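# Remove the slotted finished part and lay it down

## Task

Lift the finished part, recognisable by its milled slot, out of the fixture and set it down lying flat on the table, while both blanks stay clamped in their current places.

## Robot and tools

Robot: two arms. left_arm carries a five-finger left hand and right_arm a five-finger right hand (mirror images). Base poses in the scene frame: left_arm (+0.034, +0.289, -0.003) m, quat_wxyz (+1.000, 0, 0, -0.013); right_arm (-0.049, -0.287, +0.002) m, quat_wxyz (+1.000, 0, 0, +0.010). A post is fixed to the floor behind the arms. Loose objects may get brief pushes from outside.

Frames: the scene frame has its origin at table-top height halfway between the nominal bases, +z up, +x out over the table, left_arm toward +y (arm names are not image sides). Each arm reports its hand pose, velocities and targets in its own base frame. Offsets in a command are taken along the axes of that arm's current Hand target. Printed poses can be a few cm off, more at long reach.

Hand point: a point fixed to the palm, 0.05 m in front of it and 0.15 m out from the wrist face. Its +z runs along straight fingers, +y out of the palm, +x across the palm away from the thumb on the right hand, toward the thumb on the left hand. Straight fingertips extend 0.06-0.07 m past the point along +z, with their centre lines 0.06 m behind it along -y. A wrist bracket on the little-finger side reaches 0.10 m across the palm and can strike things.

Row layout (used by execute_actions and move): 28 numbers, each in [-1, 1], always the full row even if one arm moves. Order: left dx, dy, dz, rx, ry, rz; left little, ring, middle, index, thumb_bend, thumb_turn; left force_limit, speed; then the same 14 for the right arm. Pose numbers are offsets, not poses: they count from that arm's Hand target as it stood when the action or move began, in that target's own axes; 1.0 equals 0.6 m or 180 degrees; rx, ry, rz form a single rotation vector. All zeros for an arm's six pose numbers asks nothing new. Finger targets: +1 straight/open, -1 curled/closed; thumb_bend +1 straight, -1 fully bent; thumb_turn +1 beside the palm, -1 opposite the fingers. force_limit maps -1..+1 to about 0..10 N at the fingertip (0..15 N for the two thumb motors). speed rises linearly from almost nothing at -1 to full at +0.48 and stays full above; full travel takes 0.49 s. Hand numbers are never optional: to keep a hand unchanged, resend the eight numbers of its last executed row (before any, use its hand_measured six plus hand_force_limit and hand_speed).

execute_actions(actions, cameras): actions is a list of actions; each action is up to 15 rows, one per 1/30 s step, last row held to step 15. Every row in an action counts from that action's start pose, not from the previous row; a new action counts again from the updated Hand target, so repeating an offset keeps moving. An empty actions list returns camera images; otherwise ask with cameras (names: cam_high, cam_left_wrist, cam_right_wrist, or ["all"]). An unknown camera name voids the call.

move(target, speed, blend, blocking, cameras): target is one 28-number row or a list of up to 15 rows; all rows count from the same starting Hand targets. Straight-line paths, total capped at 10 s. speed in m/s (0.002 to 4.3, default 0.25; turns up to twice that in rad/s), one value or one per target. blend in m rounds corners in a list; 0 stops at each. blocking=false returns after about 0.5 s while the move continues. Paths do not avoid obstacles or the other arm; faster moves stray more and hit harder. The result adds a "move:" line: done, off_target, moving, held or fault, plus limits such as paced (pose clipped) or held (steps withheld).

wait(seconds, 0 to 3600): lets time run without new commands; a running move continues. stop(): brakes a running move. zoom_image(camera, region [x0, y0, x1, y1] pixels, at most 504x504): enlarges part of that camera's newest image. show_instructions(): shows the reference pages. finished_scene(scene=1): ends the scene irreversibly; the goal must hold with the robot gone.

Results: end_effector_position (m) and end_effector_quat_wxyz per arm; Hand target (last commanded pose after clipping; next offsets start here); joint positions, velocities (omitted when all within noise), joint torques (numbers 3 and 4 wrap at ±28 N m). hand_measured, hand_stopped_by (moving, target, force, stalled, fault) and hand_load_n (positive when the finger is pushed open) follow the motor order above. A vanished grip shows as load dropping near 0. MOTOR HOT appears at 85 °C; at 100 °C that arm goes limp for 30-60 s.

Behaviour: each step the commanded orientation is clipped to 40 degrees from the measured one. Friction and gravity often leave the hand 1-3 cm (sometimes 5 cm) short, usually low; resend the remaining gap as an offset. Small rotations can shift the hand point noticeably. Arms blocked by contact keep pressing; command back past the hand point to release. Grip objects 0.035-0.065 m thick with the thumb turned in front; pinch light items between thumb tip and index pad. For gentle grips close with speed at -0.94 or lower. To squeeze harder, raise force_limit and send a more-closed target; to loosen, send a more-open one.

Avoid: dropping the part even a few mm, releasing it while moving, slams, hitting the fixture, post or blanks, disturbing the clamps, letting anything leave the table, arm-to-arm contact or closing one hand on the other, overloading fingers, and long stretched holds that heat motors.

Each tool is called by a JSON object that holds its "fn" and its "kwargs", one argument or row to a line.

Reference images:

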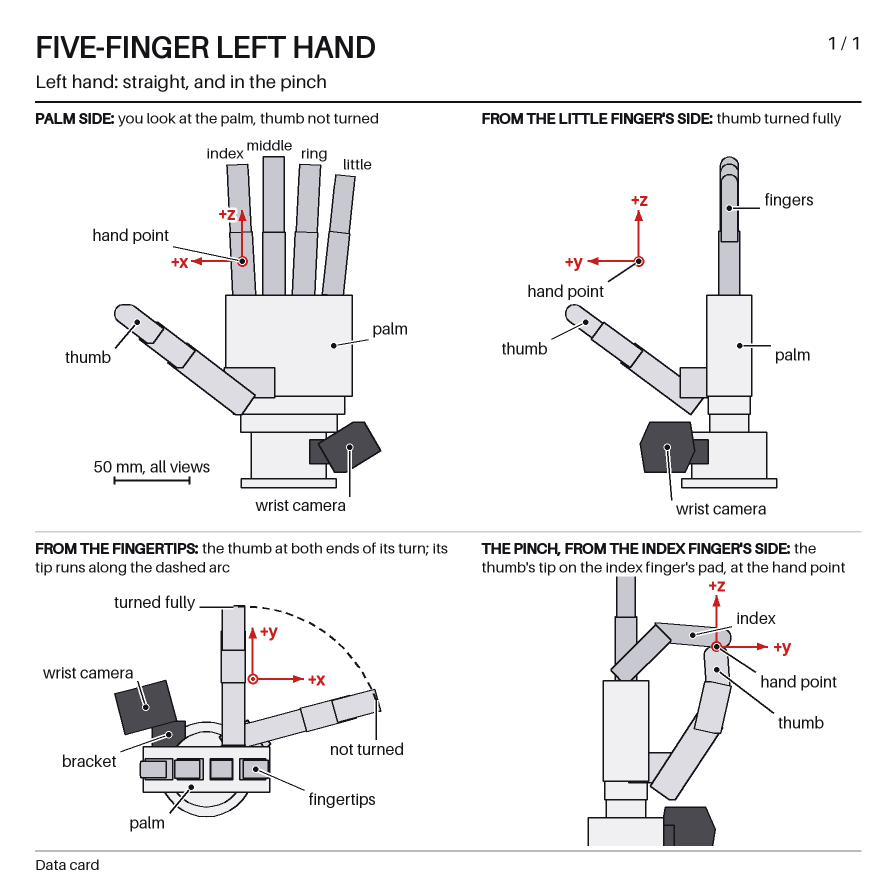

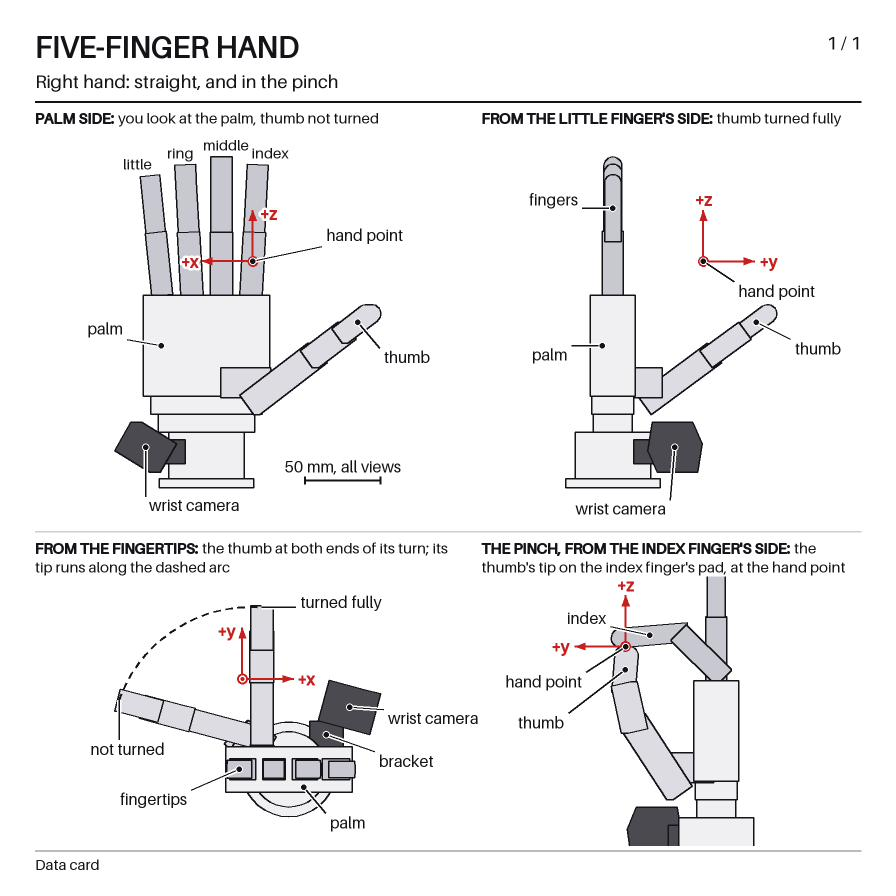

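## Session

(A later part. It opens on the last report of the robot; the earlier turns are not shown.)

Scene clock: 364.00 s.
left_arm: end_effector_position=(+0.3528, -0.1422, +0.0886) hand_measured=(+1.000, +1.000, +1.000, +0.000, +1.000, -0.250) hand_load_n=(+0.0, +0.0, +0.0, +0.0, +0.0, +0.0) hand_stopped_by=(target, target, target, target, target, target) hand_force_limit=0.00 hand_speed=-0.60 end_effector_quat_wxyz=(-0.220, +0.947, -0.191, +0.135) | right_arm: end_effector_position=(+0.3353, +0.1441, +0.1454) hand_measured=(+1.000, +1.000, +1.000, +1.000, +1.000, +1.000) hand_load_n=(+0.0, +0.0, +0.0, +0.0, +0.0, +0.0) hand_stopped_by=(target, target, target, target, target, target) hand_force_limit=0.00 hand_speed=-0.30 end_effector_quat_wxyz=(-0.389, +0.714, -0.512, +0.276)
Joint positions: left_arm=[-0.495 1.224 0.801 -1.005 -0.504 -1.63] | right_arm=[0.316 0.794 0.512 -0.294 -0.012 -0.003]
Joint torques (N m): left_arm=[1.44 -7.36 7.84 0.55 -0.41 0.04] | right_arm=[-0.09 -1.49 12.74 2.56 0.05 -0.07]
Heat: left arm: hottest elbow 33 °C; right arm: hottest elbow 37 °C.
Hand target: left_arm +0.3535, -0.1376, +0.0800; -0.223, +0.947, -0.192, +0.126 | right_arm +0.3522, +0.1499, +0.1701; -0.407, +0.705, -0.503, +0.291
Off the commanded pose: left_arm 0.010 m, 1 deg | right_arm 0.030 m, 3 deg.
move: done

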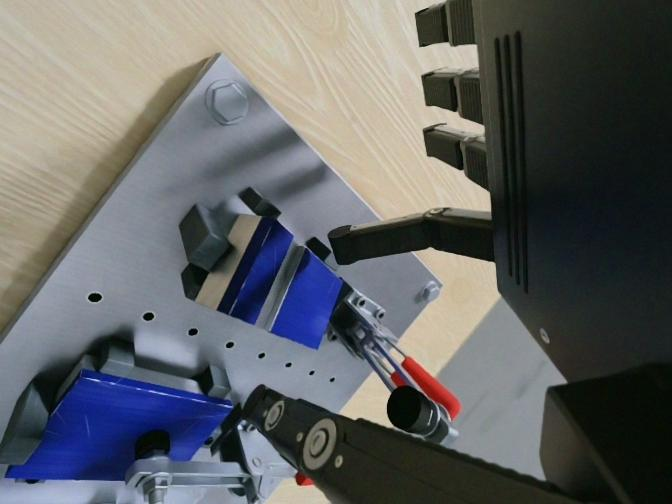

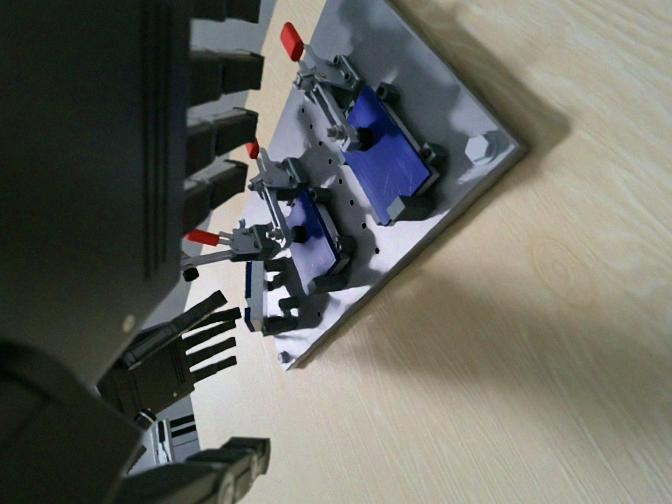

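{"fn": "move", "kwargs": {
  "target": [
    [-0.0061,0.0188,0.0347,0,0,0,1,1,1,0,1,-0.25,0,-0.6,0,0,0,0,0,0,1,1,1,1,1,1,0,-0.3]
  ],
  "speed": 0.05,
  "cameras": ["cam_left_wrist","cam_right_wrist"]
}}

{"fn": "zoom_image", "kwargs": {
  "camera": "cam_right_wrist",
  "region": [200, 240, 320, 360]
}}

{"fn": "zoom_image", "kwargs": {
  "camera": "cam_left_wrist",
  "region": [160, 170, 400, 410]
}}

Scene clock: 365.53 s.
left_arm: end_effector_position=(+0.3533, -0.1424, +0.0644) hand_measured=(+1.000, +1.000, +1.000, +0.000, +1.000, -0.250) hand_load_n=(+0.0, -0.5, +0.0, +0.0, +0.0, +0.0) hand_stopped_by=(target, target, target, target, target, target) hand_force_limit=0.00 hand_speed=-0.60 end_effector_quat_wxyz=(-0.220, +0.947, -0.191, +0.135) | right_arm: end_effector_position=(+0.3353, +0.1441, +0.1454) hand_measured=(+1.000, +1.000, +1.000, +1.000, +1.000, +1.000) hand_load_n=(+0.0, +0.0, +0.0, +0.0, +0.0, -0.5) hand_stopped_by=(target, target, target, target, target, target) hand_force_limit=0.00 hand_speed=-0.30 end_effector_quat_wxyz=(-0.389, +0.714, -0.512, +0.276)
Joint positions: left_arm=[-0.495 1.259 0.76 -0.929 -0.504 -1.63] | right_arm=[0.316 0.794 0.512 -0.294 -0.012 -0.003]
Joint torques (N m): left_arm=[1.73 -8 7.28 0.49 -0.44 0.02] | right_arm=[-0.09 -1.44 12.72 2.56 0.05 -0.07]
Heat: left arm: hottest elbow 33 °C; right arm: hottest elbow 37 °C.
Hand target: left_arm +0.3535, -0.1376, +0.0561; -0.223, +0.947, -0.192, +0.126 | right_arm +0.3522, +0.1499, +0.1701; -0.407, +0.705, -0.503, +0.291
Off the commanded pose: left_arm 0.010 m, 1 deg | right_arm 0.030 m, 3 deg.
move: done

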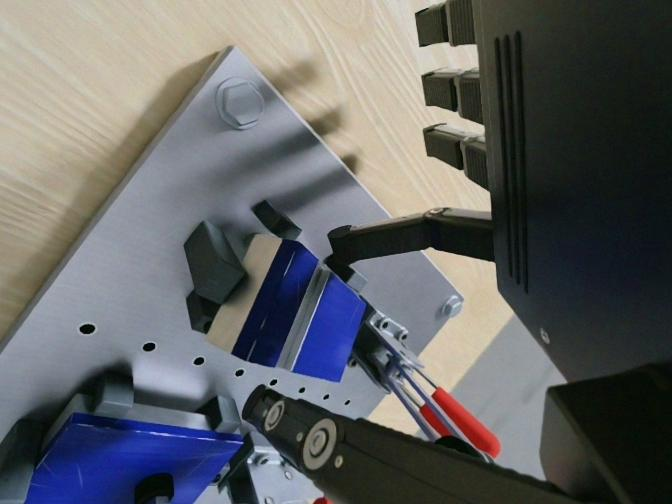

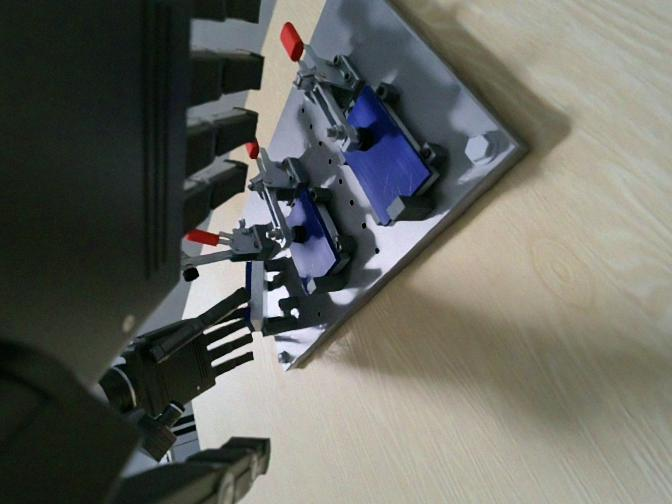

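Scaled by 4.200 from the camera's image (finer frame: 960x720).

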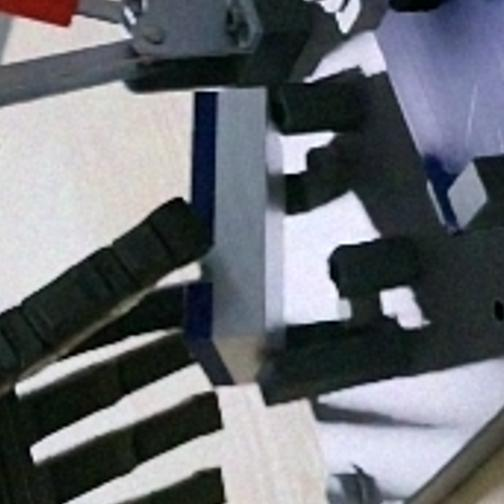

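Scaled by 2.100 from the camera's image (finer frame: 960x720).

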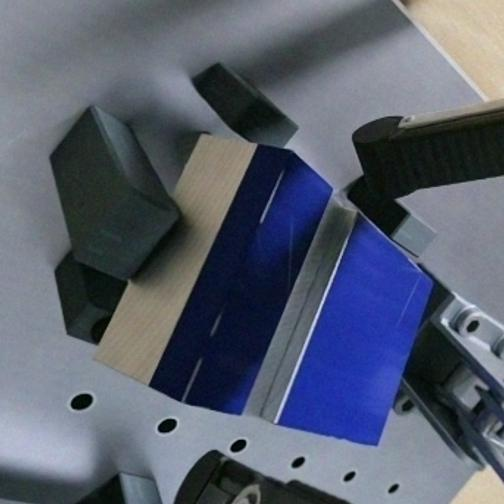

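{"fn": "move", "kwargs": {
  "target": [
    [-0.0055,0.0015,-0.0018,0,0,0,1,1,1,0,1,-0.25,0,-0.6,0,0,0,0,0,0,1,1,1,1,1,1,0,-0.3],
    [-0.0085,0.0095,0.0125,0,0,0,1,1,1,0,1,-0.25,0,-0.6,0,0,0,0,0,0,1,1,1,1,1,1,0,-0.3]
  ],
  "speed": 0.04,
  "cameras": ["cam_left_wrist","cam_right_wrist"]
}}

{"fn": "zoom_image", "kwargs": {
  "camera": "cam_right_wrist",
  "region": [200, 240, 320, 360]
}}

{"fn": "zoom_image", "kwargs": {
  "camera": "cam_left_wrist",
  "region": [180, 190, 400, 410]
}}

Scene clock: 371.87 s.
left_arm: end_effector_position=(+0.3505, -0.1409, +0.0554) hand_measured=(+1.000, +1.000, +1.000, +0.000, +1.000, -0.250) hand_load_n=(+0.0, +0.0, +0.0, +0.0, +0.0, +0.0) hand_stopped_by=(target, target, target, target, target, target) hand_force_limit=0.00 hand_speed=-0.60 end_effector_quat_wxyz=(-0.220, +0.947, -0.191, +0.135) | right_arm: end_effector_position=(+0.3353, +0.1441, +0.1454) hand_measured=(+1.000, +1.000, +1.000, +1.000, +1.000, +1.000) hand_load_n=(+0.0, +0.0, +0.0, +0.0, +0.0, +0.0) hand_stopped_by=(target, target, target, target, target, target) hand_force_limit=0.00 hand_speed=-0.30 end_effector_quat_wxyz=(-0.389, +0.714, -0.512, +0.276)
Joint positions: left_arm=[-0.495 1.264 0.737 -0.9 -0.504 -1.63] | right_arm=[0.316 0.794 0.512 -0.294 -0.012 -0.003]
Joint torques (N m): left_arm=[0.38 -7.12 7.28 0.75 -0.48 -0.01] | right_arm=[-0.03 -1.49 12.72 2.58 0.05 -0.07]
Heat: left arm: hottest elbow 33 °C; right arm: hottest elbow 37 °C.
Hand target: left_arm +0.3496, -0.1373, +0.0462; -0.223, +0.947, -0.192, +0.126 | right_arm +0.3522, +0.1499, +0.1701; -0.407, +0.705, -0.503, +0.291
Off the commanded pose: left_arm 0.010 m, 1 deg | right_arm 0.030 m, 3 deg.
move: done

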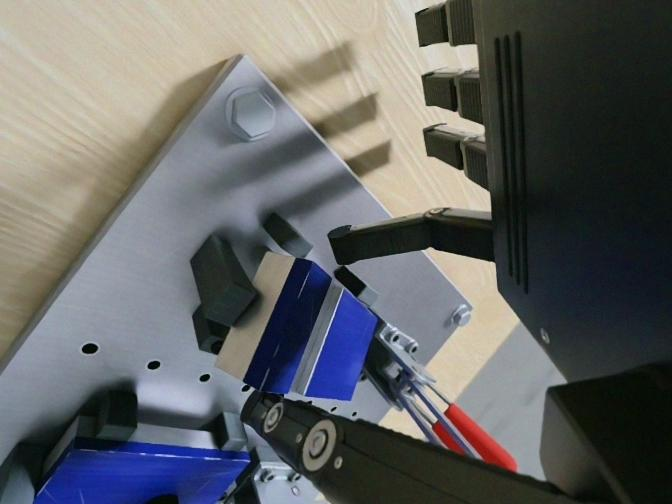

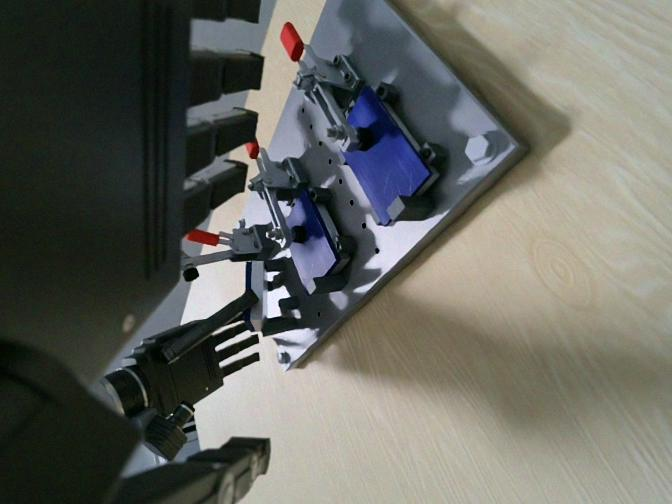

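Scaled by 4.200 from the camera's image (finer frame: 960x720).

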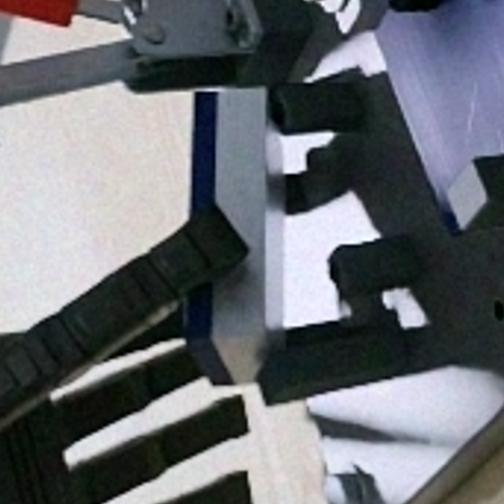

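Scaled by 2.291 from the camera's image (finer frame: 960x720).

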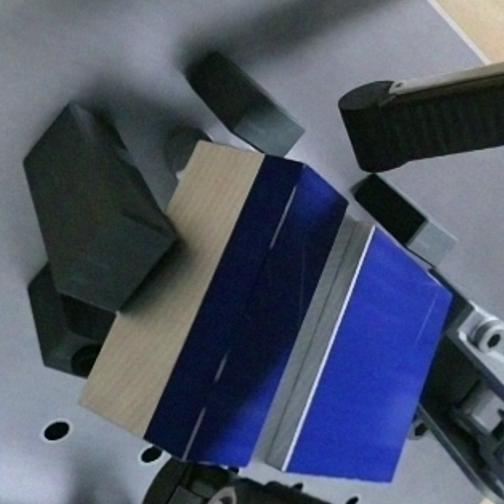

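{"fn": "move", "kwargs": {
  "target": [
    [0.0082,-0.0028,0.003,0,0,0,1,1,1,0,1,-0.25,0,-0.6,0,0,0,0,0,0,1,1,1,1,1,1,0,-0.3],
    [0.0068,0.0015,0.0109,0,0,0,1,1,1,0,1,-0.25,0,-0.6,0,0,0,0,0,0,1,1,1,1,1,1,0,-0.3]
  ],
  "speed": 0.04,
  "cameras": ["cam_left_wrist","cam_right_wrist"]
}}

{"fn": "zoom_image", "kwargs": {
  "camera": "cam_right_wrist",
  "region": [200, 240, 320, 360]
}}

{"fn": "zoom_image", "kwargs": {
  "camera": "cam_left_wrist",
  "region": [180, 190, 400, 410]
}}

Scene clock: 375.40 s.
left_arm: end_effector_position=(+0.3550, -0.1425, +0.0503) hand_measured=(+1.000, +1.000, +1.000, +0.000, +1.000, -0.250) hand_load_n=(+0.0, +0.0, +0.0, +0.0, +0.0, +0.0) hand_stopped_by=(target, target, target, target, target, target) hand_force_limit=0.00 hand_speed=-0.60 end_effector_quat_wxyz=(-0.220, +0.947, -0.191, +0.137) | right_arm: end_effector_position=(+0.3353, +0.1441, +0.1454) hand_measured=(+1.000, +1.000, +1.000, +1.000, +1.000, +1.000) hand_load_n=(-0.5, +0.0, -0.5, +0.0, +0.0, +0.0) hand_stopped_by=(target, target, target, target, target, target) hand_force_limit=0.00 hand_speed=-0.30 end_effector_quat_wxyz=(-0.389, +0.714, -0.512, +0.276)
Joint positions: left_arm=[-0.492 1.284 0.737 -0.875 -0.504 -1.627] | right_arm=[0.316 0.794 0.512 -0.294 -0.012 -0.003]
Joint torques (N m): left_arm=[1.55 -6.59 7.36 0.35 -0.43 0.1] | right_arm=[-0.03 -1.44 12.72 2.54 0.05 -0.06]
Heat: left arm: hottest elbow 33 °C; right arm: hottest elbow 37 °C.
Hand target: left_arm +0.3552, -0.1372, +0.0406; -0.223, +0.947, -0.192, +0.126 | right_arm +0.3522, +0.1499, +0.1701; -0.407, +0.705, -0.503, +0.291
Off the commanded pose: left_arm 0.011 m, 1 deg | right_arm 0.030 m, 3 deg.
move: off_target (left_arm)

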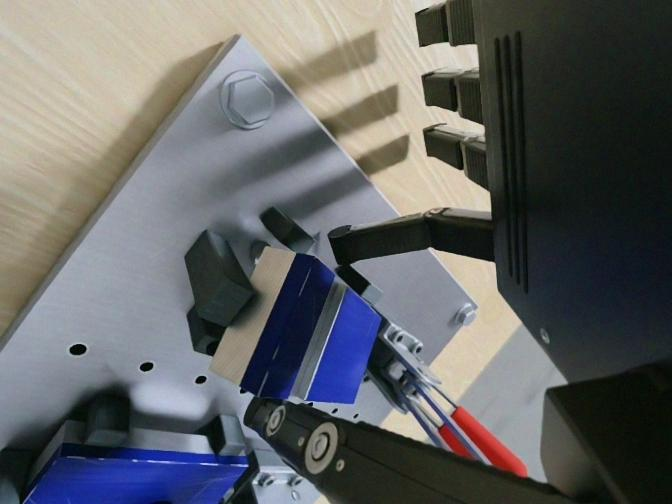

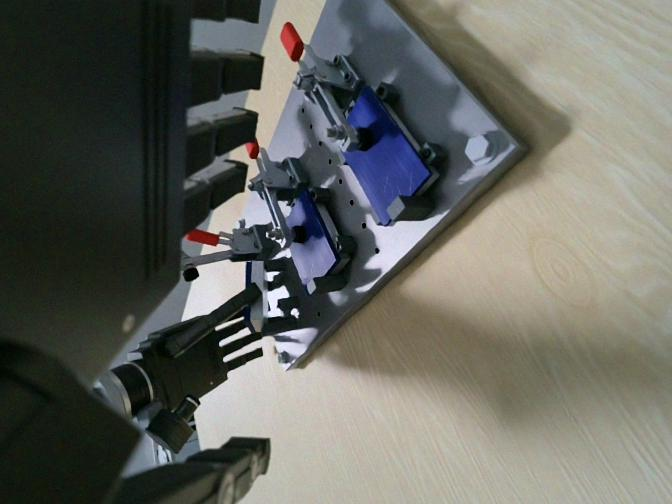

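Scaled by 4.200 from the camera's image (finer frame: 960x720).

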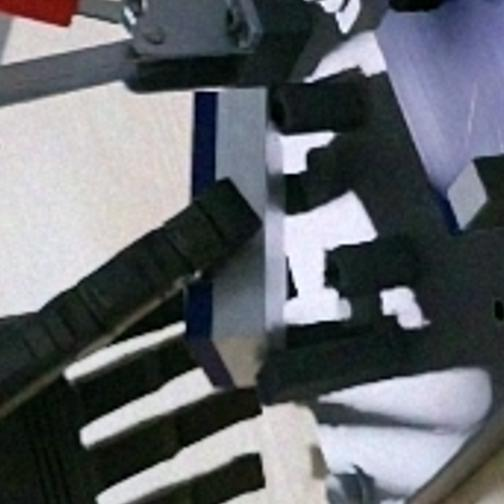

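Scaled by 2.291 from the camera's image (finer frame: 960x720).

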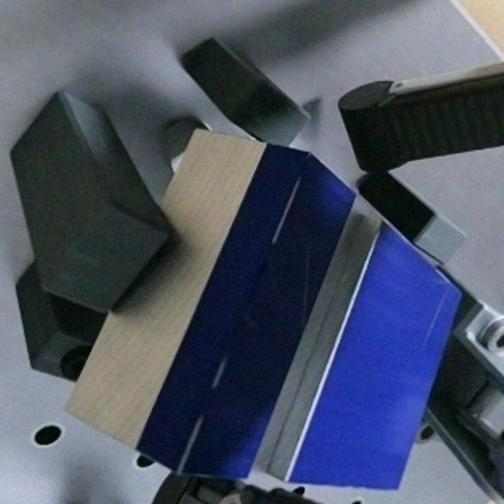

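{"fn": "move", "kwargs": {
  "target": [
    [0.0272,0.0053,-0.0288,0,0,0,1,1,1,0,1,-0.25,0,-0.6,0,0,0,0,0,0,1,1,1,1,1,1,0,-0.3]
  ],
  "speed": 0.04
}}

Scene clock: 379.10 s.
left_arm: end_effector_position=(+0.3535, -0.1415, +0.0503) hand_measured=(+1.000, +1.000, +1.000, +0.000, +1.000, -0.250) hand_load_n=(+0.0, +0.0, +0.0, +0.0, +0.0, +0.0) hand_stopped_by=(target, target, target, target, target, target) hand_force_limit=0.00 hand_speed=-0.60 end_effector_quat_wxyz=(-0.225, +0.948, -0.190, +0.121) | right_arm: end_effector_position=(+0.3353, +0.1441, +0.1454) hand_measured=(+1.000, +1.000, +1.000, +1.000, +1.000, +1.000) hand_load_n=(+0.0, +0.0, +0.0, +0.0, +0.0, +0.0) hand_stopped_by=(target, target, target, target, target, target) hand_force_limit=0.00 hand_speed=-0.30 end_effector_quat_wxyz=(-0.389, +0.714, -0.512, +0.276)
Joint positions: left_arm=[-0.494 1.3 0.759 -0.918 -0.505 -1.641] | right_arm=[0.316 0.794 0.512 -0.294 -0.012 -0.003]
Joint torques (N m): left_arm=[-1.61 -8.06 10.13 -0.1 -0.52 -0.13] | right_arm=[-0.03 -1.49 12.74 2.55 0.05 -0.07]
Heat: left arm: hottest elbow 33 °C; right arm: hottest elbow 37 °C.
Hand target: left_arm +0.3631, -0.1532, +0.0566; -0.223, +0.947, -0.192, +0.126 | right_arm +0.3522, +0.1499, +0.1701; -0.407, +0.705, -0.503, +0.291
Off the commanded pose: left_arm 0.016 m, 1 deg | right_arm 0.030 m, 3 deg.
move: off_target (left_arm)

{"fn": "move", "kwargs": {
  "target": [
    [0.0071,0.0006,-0.0086,0,0,0,1,1,1,0,1,-0.25,0,-0.6,0,0,0,0,0,0,1,1,1,1,1,1,0,-0.3]
  ],
  "speed": 0.04,
  "cameras": ["cam_left_wrist","cam_right_wrist"]
}}

{"fn": "zoom_image", "kwargs": {
  "camera": "cam_right_wrist",
  "region": [200, 240, 320, 360]
}}

{"fn": "zoom_image", "kwargs": {
  "camera": "cam_left_wrist",
  "region": [180, 190, 400, 410]
}}

Scene clock: 380.00 s.
left_arm: end_effector_position=(+0.3540, -0.1456, +0.0541) hand_measured=(+1.000, +1.000, +1.000, +0.000, +1.000, -0.250) hand_load_n=(+0.0, +0.0, +0.0, +0.0, +0.0, +0.0) hand_stopped_by=(target, target, target, target, target, target) hand_force_limit=0.00 hand_speed=-0.60 end_effector_quat_wxyz=(-0.225, +0.948, -0.192, +0.119) | right_arm: end_effector_position=(+0.3353, +0.1441, +0.1454) hand_measured=(+1.000, +1.000, +1.000, +1.000, +1.000, +1.000) hand_load_n=(+0.0, +0.0, +0.0, +0.0, +0.0, +0.0) hand_stopped_by=(target, target, target, target, target, target) hand_force_limit=0.00 hand_speed=-0.30 end_effector_quat_wxyz=(-0.389, +0.714, -0.512, +0.276)
Joint positions: left_arm=[-0.503 1.304 0.775 -0.938 -0.505 -1.647] | right_arm=[0.316 0.794 0.512 -0.294 -0.012 -0.003]
Joint torques (N m): left_arm=[-1.14 -7.59 10.47 -0.36 -0.47 -0.16] | right_arm=[-0.09 -1.44 12.75 2.56 0.05 -0.07]
Heat: left arm: hottest elbow 33 °C; right arm: hottest elbow 37 °C.
Hand target: left_arm +0.3652, -0.1573, +0.0616; -0.223, +0.947, -0.192, +0.126 | right_arm +0.3522, +0.1499, +0.1701; -0.407, +0.705, -0.503, +0.291
Off the commanded pose: left_arm 0.018 m, 1 deg | right_arm 0.030 m, 3 deg.
move: off_target (left_arm)

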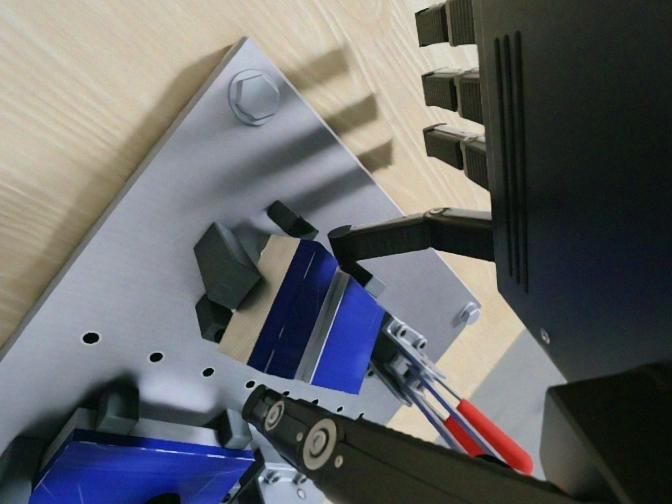

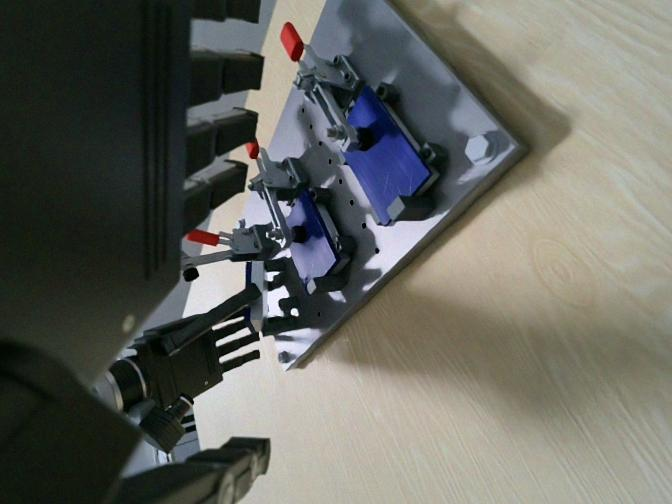

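Scaled by 4.200 from the camera's image (finer frame: 960x720).

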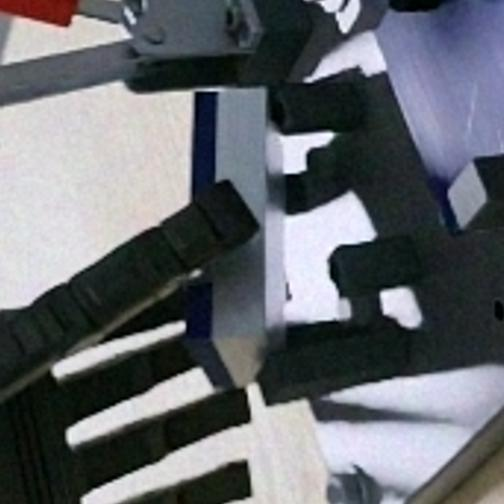

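Scaled by 2.291 from the camera's image (finer frame: 960x720).

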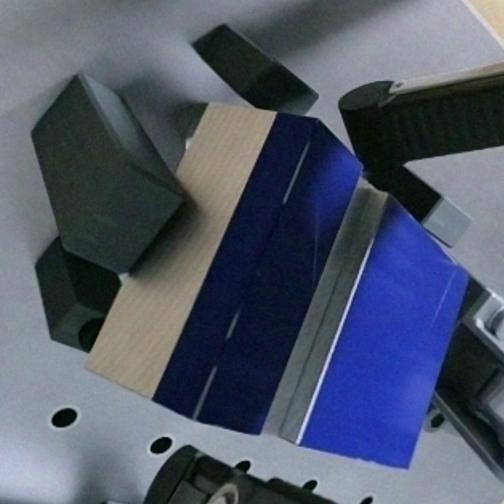

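{"fn": "execute_actions", "kwargs": {
  "actions": [
    [[0,0,0,0,0,0,1,1,1,-0.3,1,-0.25,-0.6,-0.94,0,0,0,0,0,0,1,1,1,1,1,1,0,-0.3]],
    [[0,0,0,0,0,0,1,1,1,-0.3,1,-0.25,-0.6,-0.94,0,0,0,0,0,0,1,1,1,1,1,1,0,-0.3]]
  ],
  "cameras": ["cam_left_wrist","cam_right_wrist"]
}}

{"fn": "zoom_image", "kwargs": {
  "camera": "cam_right_wrist",
  "region": [200, 240, 320, 360]
}}

{"fn": "zoom_image", "kwargs": {
  "camera": "cam_left_wrist",
  "region": [180, 190, 400, 410]
}}

Scene clock: 381.87 s.
left_arm: end_effector_position=(+0.3532, -0.1436, +0.0523) hand_measured=(+1.000, +1.000, +1.000, -0.220, +1.000, -0.250) hand_load_n=(+0.0, +0.0, +0.0, +1.5, +0.0, +0.0) hand_stopped_by=(target, target, target, force, target, target) hand_force_limit=-0.60 hand_speed=-0.94 end_effector_quat_wxyz=(-0.229, +0.947, -0.193, +0.116) | right_arm: end_effector_position=(+0.3353, +0.1441, +0.1454) hand_measured=(+1.000, +1.000, +1.000, +1.000, +1.000, +1.000) hand_load_n=(+0.0, +0.0, +0.0, +0.0, +0.0, +0.0) hand_stopped_by=(target, target, target, target, target, target) hand_force_limit=0.00 hand_speed=-0.30 end_effector_quat_wxyz=(-0.389, +0.714, -0.512, +0.276)
Joint positions: left_arm=[-0.503 1.309 0.775 -0.943 -0.512 -1.647] | right_arm=[0.316 0.794 0.512 -0.294 -0.012 -0.003]
Joint torques (N m): left_arm=[-1.67 -7.77 10.43 -0.01 -0.32 -0.23] | right_arm=[-0.15 -1.55 12.72 2.58 0.05 -0.06]
Heat: left arm: hottest elbow 33 °C; right arm: hottest elbow 37 °C.
Hand target: left_arm +0.3652, -0.1573, +0.0615; -0.223, +0.947, -0.192, +0.126 | right_arm +0.3522, +0.1499, +0.1701; -0.407, +0.705, -0.503, +0.291
Off the commanded pose: left_arm 0.020 m, 1 deg | right_arm 0.030 m, 3 deg.

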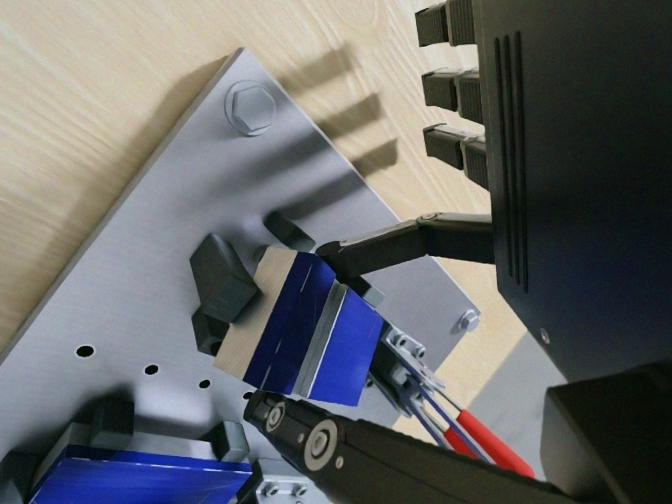

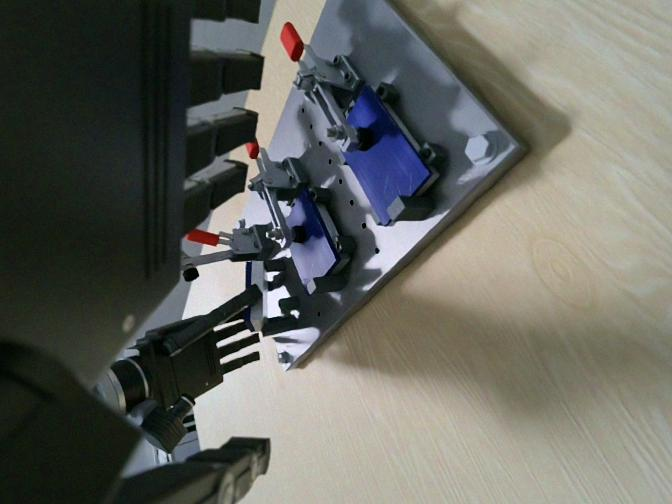

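Scaled by 4.200 from the camera's image (finer frame: 960x720).

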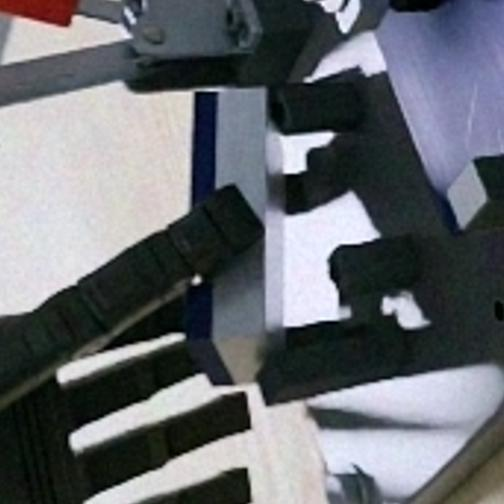

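Scaled by 2.291 from the camera's image (finer frame: 960x720).

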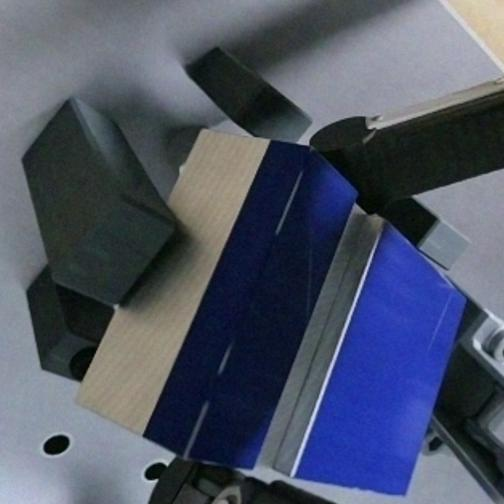

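{"fn": "execute_actions", "kwargs": {
  "actions": [
    [[0,0,0,0,0,0,1,1,1,-0.3,0.7,-0.25,-0.6,-0.94,0,0,0,0,0,0,1,1,1,1,1,1,0,-0.3]],
    [[0,0,0,0,0,0,1,1,1,-0.3,0.7,-0.25,-0.6,-0.94,0,0,0,0,0,0,1,1,1,1,1,1,0,-0.3]]
  ],
  "cameras": ["cam_left_wrist","cam_right_wrist"]
}}

{"fn": "zoom_image", "kwargs": {
  "camera": "cam_right_wrist",
  "region": [200, 240, 320, 360]
}}

{"fn": "zoom_image", "kwargs": {
  "camera": "cam_left_wrist",
  "region": [180, 190, 400, 410]
}}

Scene clock: 383.50 s.
left_arm: end_effector_position=(+0.3531, -0.1436, +0.0523) hand_measured=(+1.000, +1.000, +1.000, -0.218, +0.904, -0.250) hand_load_n=(+0.0, +0.0, +0.0, +2.5, +2.5, +0.5) hand_stopped_by=(target, target, target, force, force, target) hand_force_limit=-0.60 hand_speed=-0.94 end_effector_quat_wxyz=(-0.230, +0.947, -0.193, +0.115) | right_arm: end_effector_position=(+0.3353, +0.1441, +0.1454) hand_measured=(+1.000, +1.000, +1.000, +1.000, +1.000, +1.000) hand_load_n=(+0.0, +0.0, +0.0, -0.5, +0.0, +0.0) hand_stopped_by=(target, target, target, target, target, target) hand_force_limit=0.00 hand_speed=-0.30 end_effector_quat_wxyz=(-0.389, +0.714, -0.512, +0.276)
Joint positions: left_arm=[-0.503 1.309 0.775 -0.943 -0.512 -1.647] | right_arm=[0.316 0.794 0.512 -0.294 -0.012 -0.003]
Joint torques (N m): left_arm=[-1.38 -9.11 10.26 -0.27 -0.31 -0.2] | right_arm=[-0.09 -1.49 12.72 2.56 0.05 -0.07]
Heat: left arm: hottest elbow 33 °C; right arm: hottest elbow 37 °C.
Hand target: left_arm +0.3652, -0.1573, +0.0615; -0.223, +0.947, -0.192, +0.126 | right_arm +0.3522, +0.1499, +0.1701; -0.407, +0.705, -0.503, +0.291
Off the commanded pose: left_arm 0.021 m, 1 deg | right_arm 0.030 m, 3 deg.

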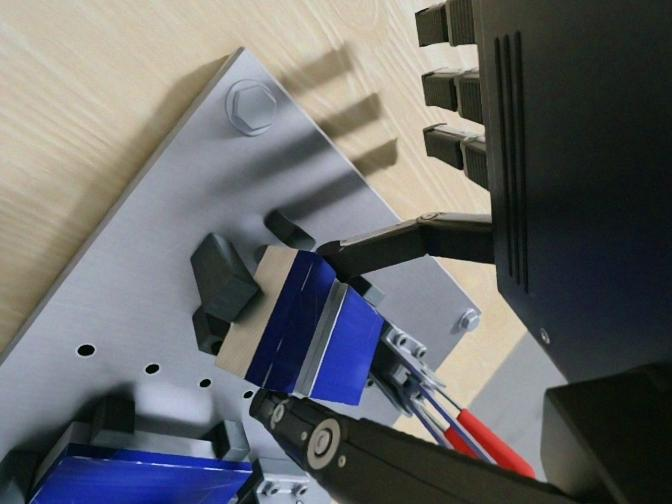

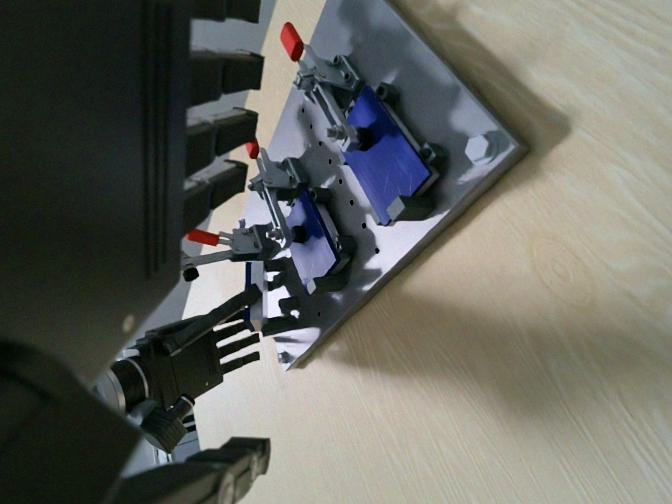

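Scaled by 4.200 from the camera's image (finer frame: 960x720).

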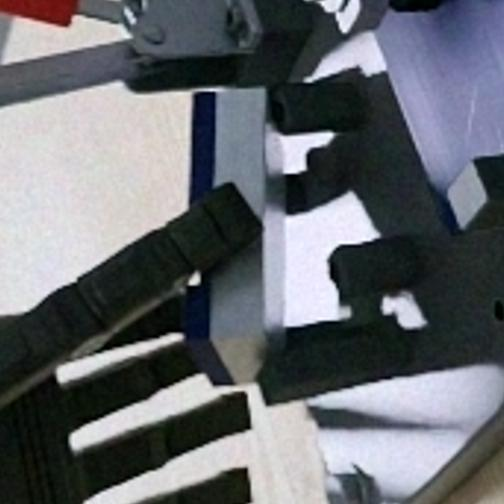

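Scaled by 2.291 from the camera's image (finer frame: 960x720).

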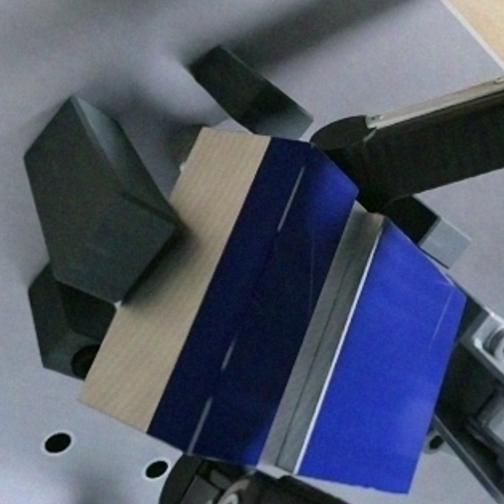

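{"fn": "execute_actions", "kwargs": {
  "actions": [
    [[0,0,0,0,0,0,1,1,1,-0.3,0.6,-0.25,-0.1,-0.94,0,0,0,0,0,0,1,1,1,1,1,1,0,-0.3]],
    [[0,0,0,0,0,0,1,1,1,-0.3,0.6,-0.25,-0.1,-0.94,0,0,0,0,0,0,1,1,1,1,1,1,0,-0.3]]
  ],
  "cameras": ["cam_left_wrist","cam_right_wrist"]
}}

{"fn": "zoom_image", "kwargs": {
  "camera": "cam_right_wrist",
  "region": [200, 240, 320, 360]
}}

{"fn": "zoom_image", "kwargs": {
  "camera": "cam_left_wrist",
  "region": [180, 190, 400, 410]
}}

Scene clock: 385.07 s.
left_arm: end_effector_position=(+0.3528, -0.1438, +0.0522) hand_measured=(+1.000, +1.000, +1.000, -0.218, +0.872, -0.250) hand_load_n=(+0.0, +0.0, +0.0, +4.0, +6.5, +1.0) hand_stopped_by=(target, target, target, force, force, target) hand_force_limit=-0.10 hand_speed=-0.94 end_effector_quat_wxyz=(-0.229, +0.947, -0.193, +0.115) | right_arm: end_effector_position=(+0.3353, +0.1441, +0.1454) hand_measured=(+1.000, +1.000, +1.000, +1.000, +1.000, +1.000) hand_load_n=(+0.0, -0.5, +0.0, +0.0, +0.0, +0.0) hand_stopped_by=(target, target, target, target, target, target) hand_force_limit=0.00 hand_speed=-0.30 end_effector_quat_wxyz=(-0.389, +0.714, -0.512, +0.276)
Joint positions: left_arm=[-0.503 1.309 0.775 -0.944 -0.51 -1.647] | right_arm=[0.316 0.794 0.512 -0.294 -0.012 -0.003]
Joint torques (N m): left_arm=[-1.32 -8.35 10.44 0.24 -0.4 -0.22] | right_arm=[-0.03 -1.44 12.72 2.56 0.05 -0.07]
Heat: left arm: hottest elbow 33 °C; right arm: hottest elbow 37 °C.
Hand target: left_arm +0.3652, -0.1573, +0.0616; -0.223, +0.947, -0.192, +0.126 | right_arm +0.3522, +0.1499, +0.1701; -0.407, +0.705, -0.503, +0.291
Off the commanded pose: left_arm 0.021 m, 1 deg | right_arm 0.030 m, 3 deg.

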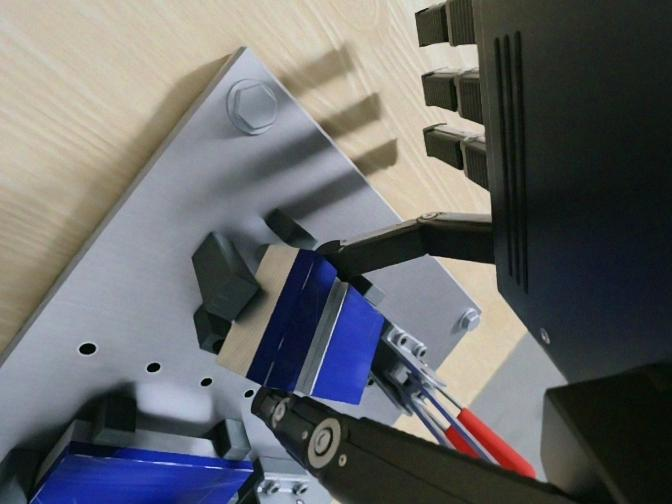

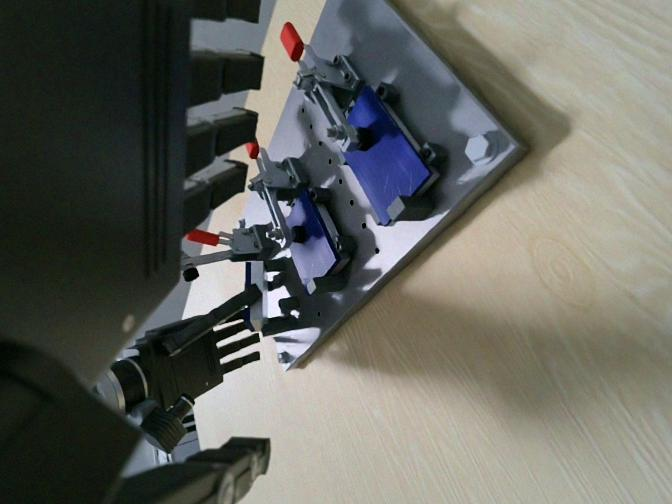

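Scaled by 4.200 from the camera's image (finer frame: 960x720).

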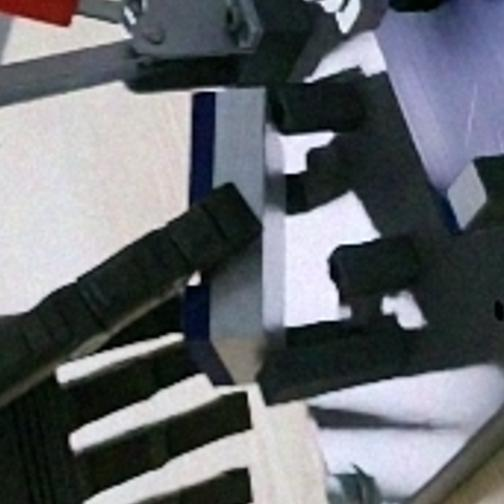

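Scaled by 2.291 from the camera's image (finer frame: 960x720).

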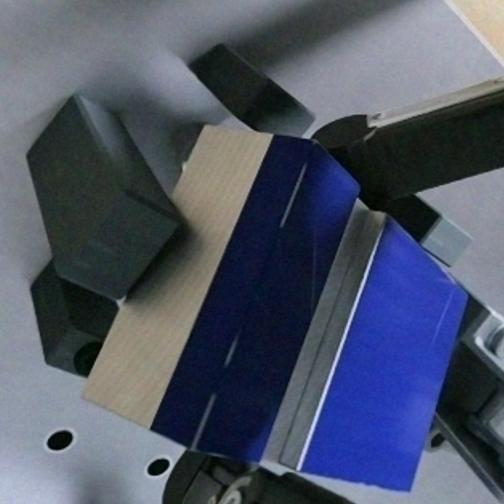

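{"fn": "execute_actions", "kwargs": {
  "actions": [
    [[0,0,0,0,0,0,1,1,1,-0.3,0.5,-0.25,0.25,-0.94,0,0,0,0,0,0,1,1,1,1,1,1,0,-0.3]],
    [[0,0,0,0,0,0,1,1,1,-0.3,0.5,-0.25,0.25,-0.94,0,0,0,0,0,0,1,1,1,1,1,1,0,-0.3]]
  ]
}}

{"fn": "move", "kwargs": {
  "target": [
    [0.0035,-0.0050,-0.0080,0,0,0,1,1,1,-0.3,0.5,-0.25,0.25,-0.94,0,0,0,0,0,0,1,1,1,1,1,1,0,-0.3]
  ],
  "speed": 0.02,
  "cameras": ["cam_left_wrist","cam_right_wrist"]
}}

{"fn": "zoom_image", "kwargs": {
  "camera": "cam_right_wrist",
  "region": [200, 240, 320, 360]
}}

{"fn": "zoom_image", "kwargs": {
  "camera": "cam_left_wrist",
  "region": [180, 190, 400, 410]
}}

Scene clock: 386.70 s.
left_arm: end_effector_position=(+0.3527, -0.1440, +0.0521) hand_measured=(+1.000, +1.000, +1.000, -0.218, +0.852, -0.250) hand_load_n=(+0.0, -0.5, +0.0, +5.0, +9.0, +1.5) hand_stopped_by=(target, target, target, force, force, target) hand_force_limit=0.25 hand_speed=-0.94 end_effector_quat_wxyz=(-0.228, +0.947, -0.193, +0.115) | right_arm: end_effector_position=(+0.3353, +0.1441, +0.1454) hand_measured=(+1.000, +1.000, +1.000, +1.000, +1.000, +1.000) hand_load_n=(-0.5, +0.0, -0.5, +0.0, +0.0, +0.0) hand_stopped_by=(target, target, target, target, target, target) hand_force_limit=0.00 hand_speed=-0.30 end_effector_quat_wxyz=(-0.389, +0.714, -0.512, +0.276)
Joint positions: left_arm=[-0.503 1.309 0.775 -0.944 -0.509 -1.647] | right_arm=[0.316 0.794 0.512 -0.294 -0.012 -0.003]
Joint torques (N m): left_arm=[-0.38 -8.7 10.52 -0.13 -0.41 -0.18] | right_arm=[-0.03 -1.49 12.72 2.55 0.05 -0.07]
Heat: left arm: hottest elbow 33 °C; right arm: hottest elbow 37 °C.
Hand target: left_arm +0.3652, -0.1573, +0.0616; -0.223, +0.947, -0.192, +0.126 | right_arm +0.3522, +0.1499, +0.1701; -0.407, +0.705, -0.503, +0.291
Off the commanded pose: left_arm 0.021 m, 1 deg | right_arm 0.030 m, 3 deg.

Scene clock: 387.30 s.
left_arm: end_effector_position=(+0.3521, -0.1439, +0.0531) hand_measured=(+1.000, +1.000, +1.000, -0.218, +0.852, -0.250) hand_load_n=(+0.0, +0.0, +0.0, +6.5, +8.0, +2.5) hand_stopped_by=(target, target, target, force, force, target) hand_force_limit=0.25 hand_speed=-0.94 end_effector_quat_wxyz=(-0.228, +0.948, -0.193, +0.112) | right_arm: end_effector_position=(+0.3353, +0.1441, +0.1454) hand_measured=(+1.000, +1.000, +1.000, +1.000, +1.000, +1.000) hand_load_n=(+0.0, +0.0, -0.5, +0.0, +0.0, -0.5) hand_stopped_by=(target, target, target, target, target, target) hand_force_limit=0.00 hand_speed=-0.30 end_effector_quat_wxyz=(-0.389, +0.714, -0.512, +0.276)
Joint positions: left_arm=[-0.503 1.309 0.779 -0.953 -0.508 -1.649] | right_arm=[0.316 0.794 0.512 -0.294 -0.012 -0.003]
Joint torques (N m): left_arm=[-1.38 -9.29 11.07 -0.43 -0.4 -0.15] | right_arm=[-0.03 -1.49 12.72 2.56 0.05 -0.07]
Heat: left arm: hottest elbow 33 °C; right arm: hottest elbow 37 °C.
Hand target: left_arm +0.3663, -0.1574, +0.0674; -0.223, +0.947, -0.192, +0.126 | right_arm +0.3522, +0.1499, +0.1701; -0.407, +0.705, -0.503, +0.291
Off the commanded pose: left_arm 0.024 m, 2 deg | right_arm 0.030 m, 3 deg.
move: off_target (left_arm)

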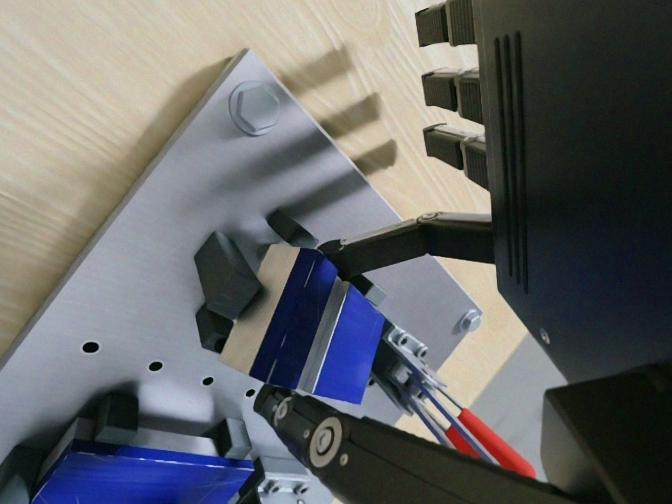

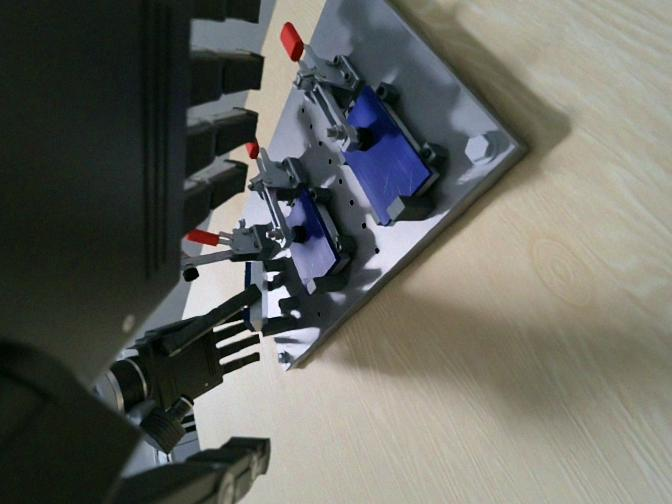

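Scaled by 4.200 from the camera's image (finer frame: 960x720).

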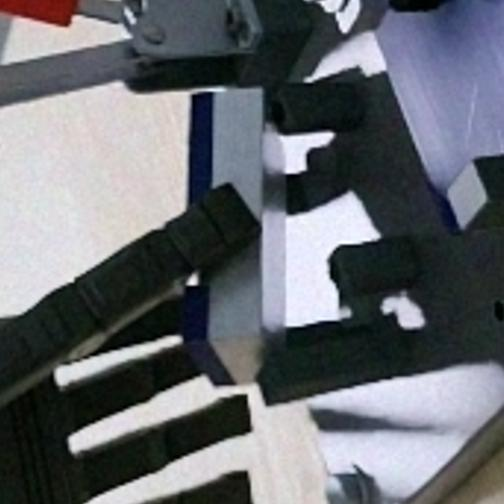

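Scaled by 2.291 from the camera's image (finer frame: 960x720).

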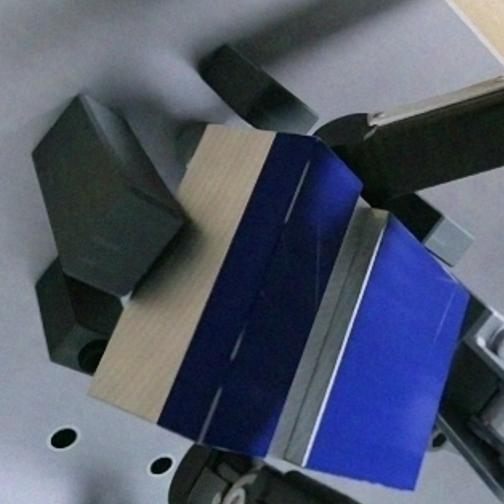

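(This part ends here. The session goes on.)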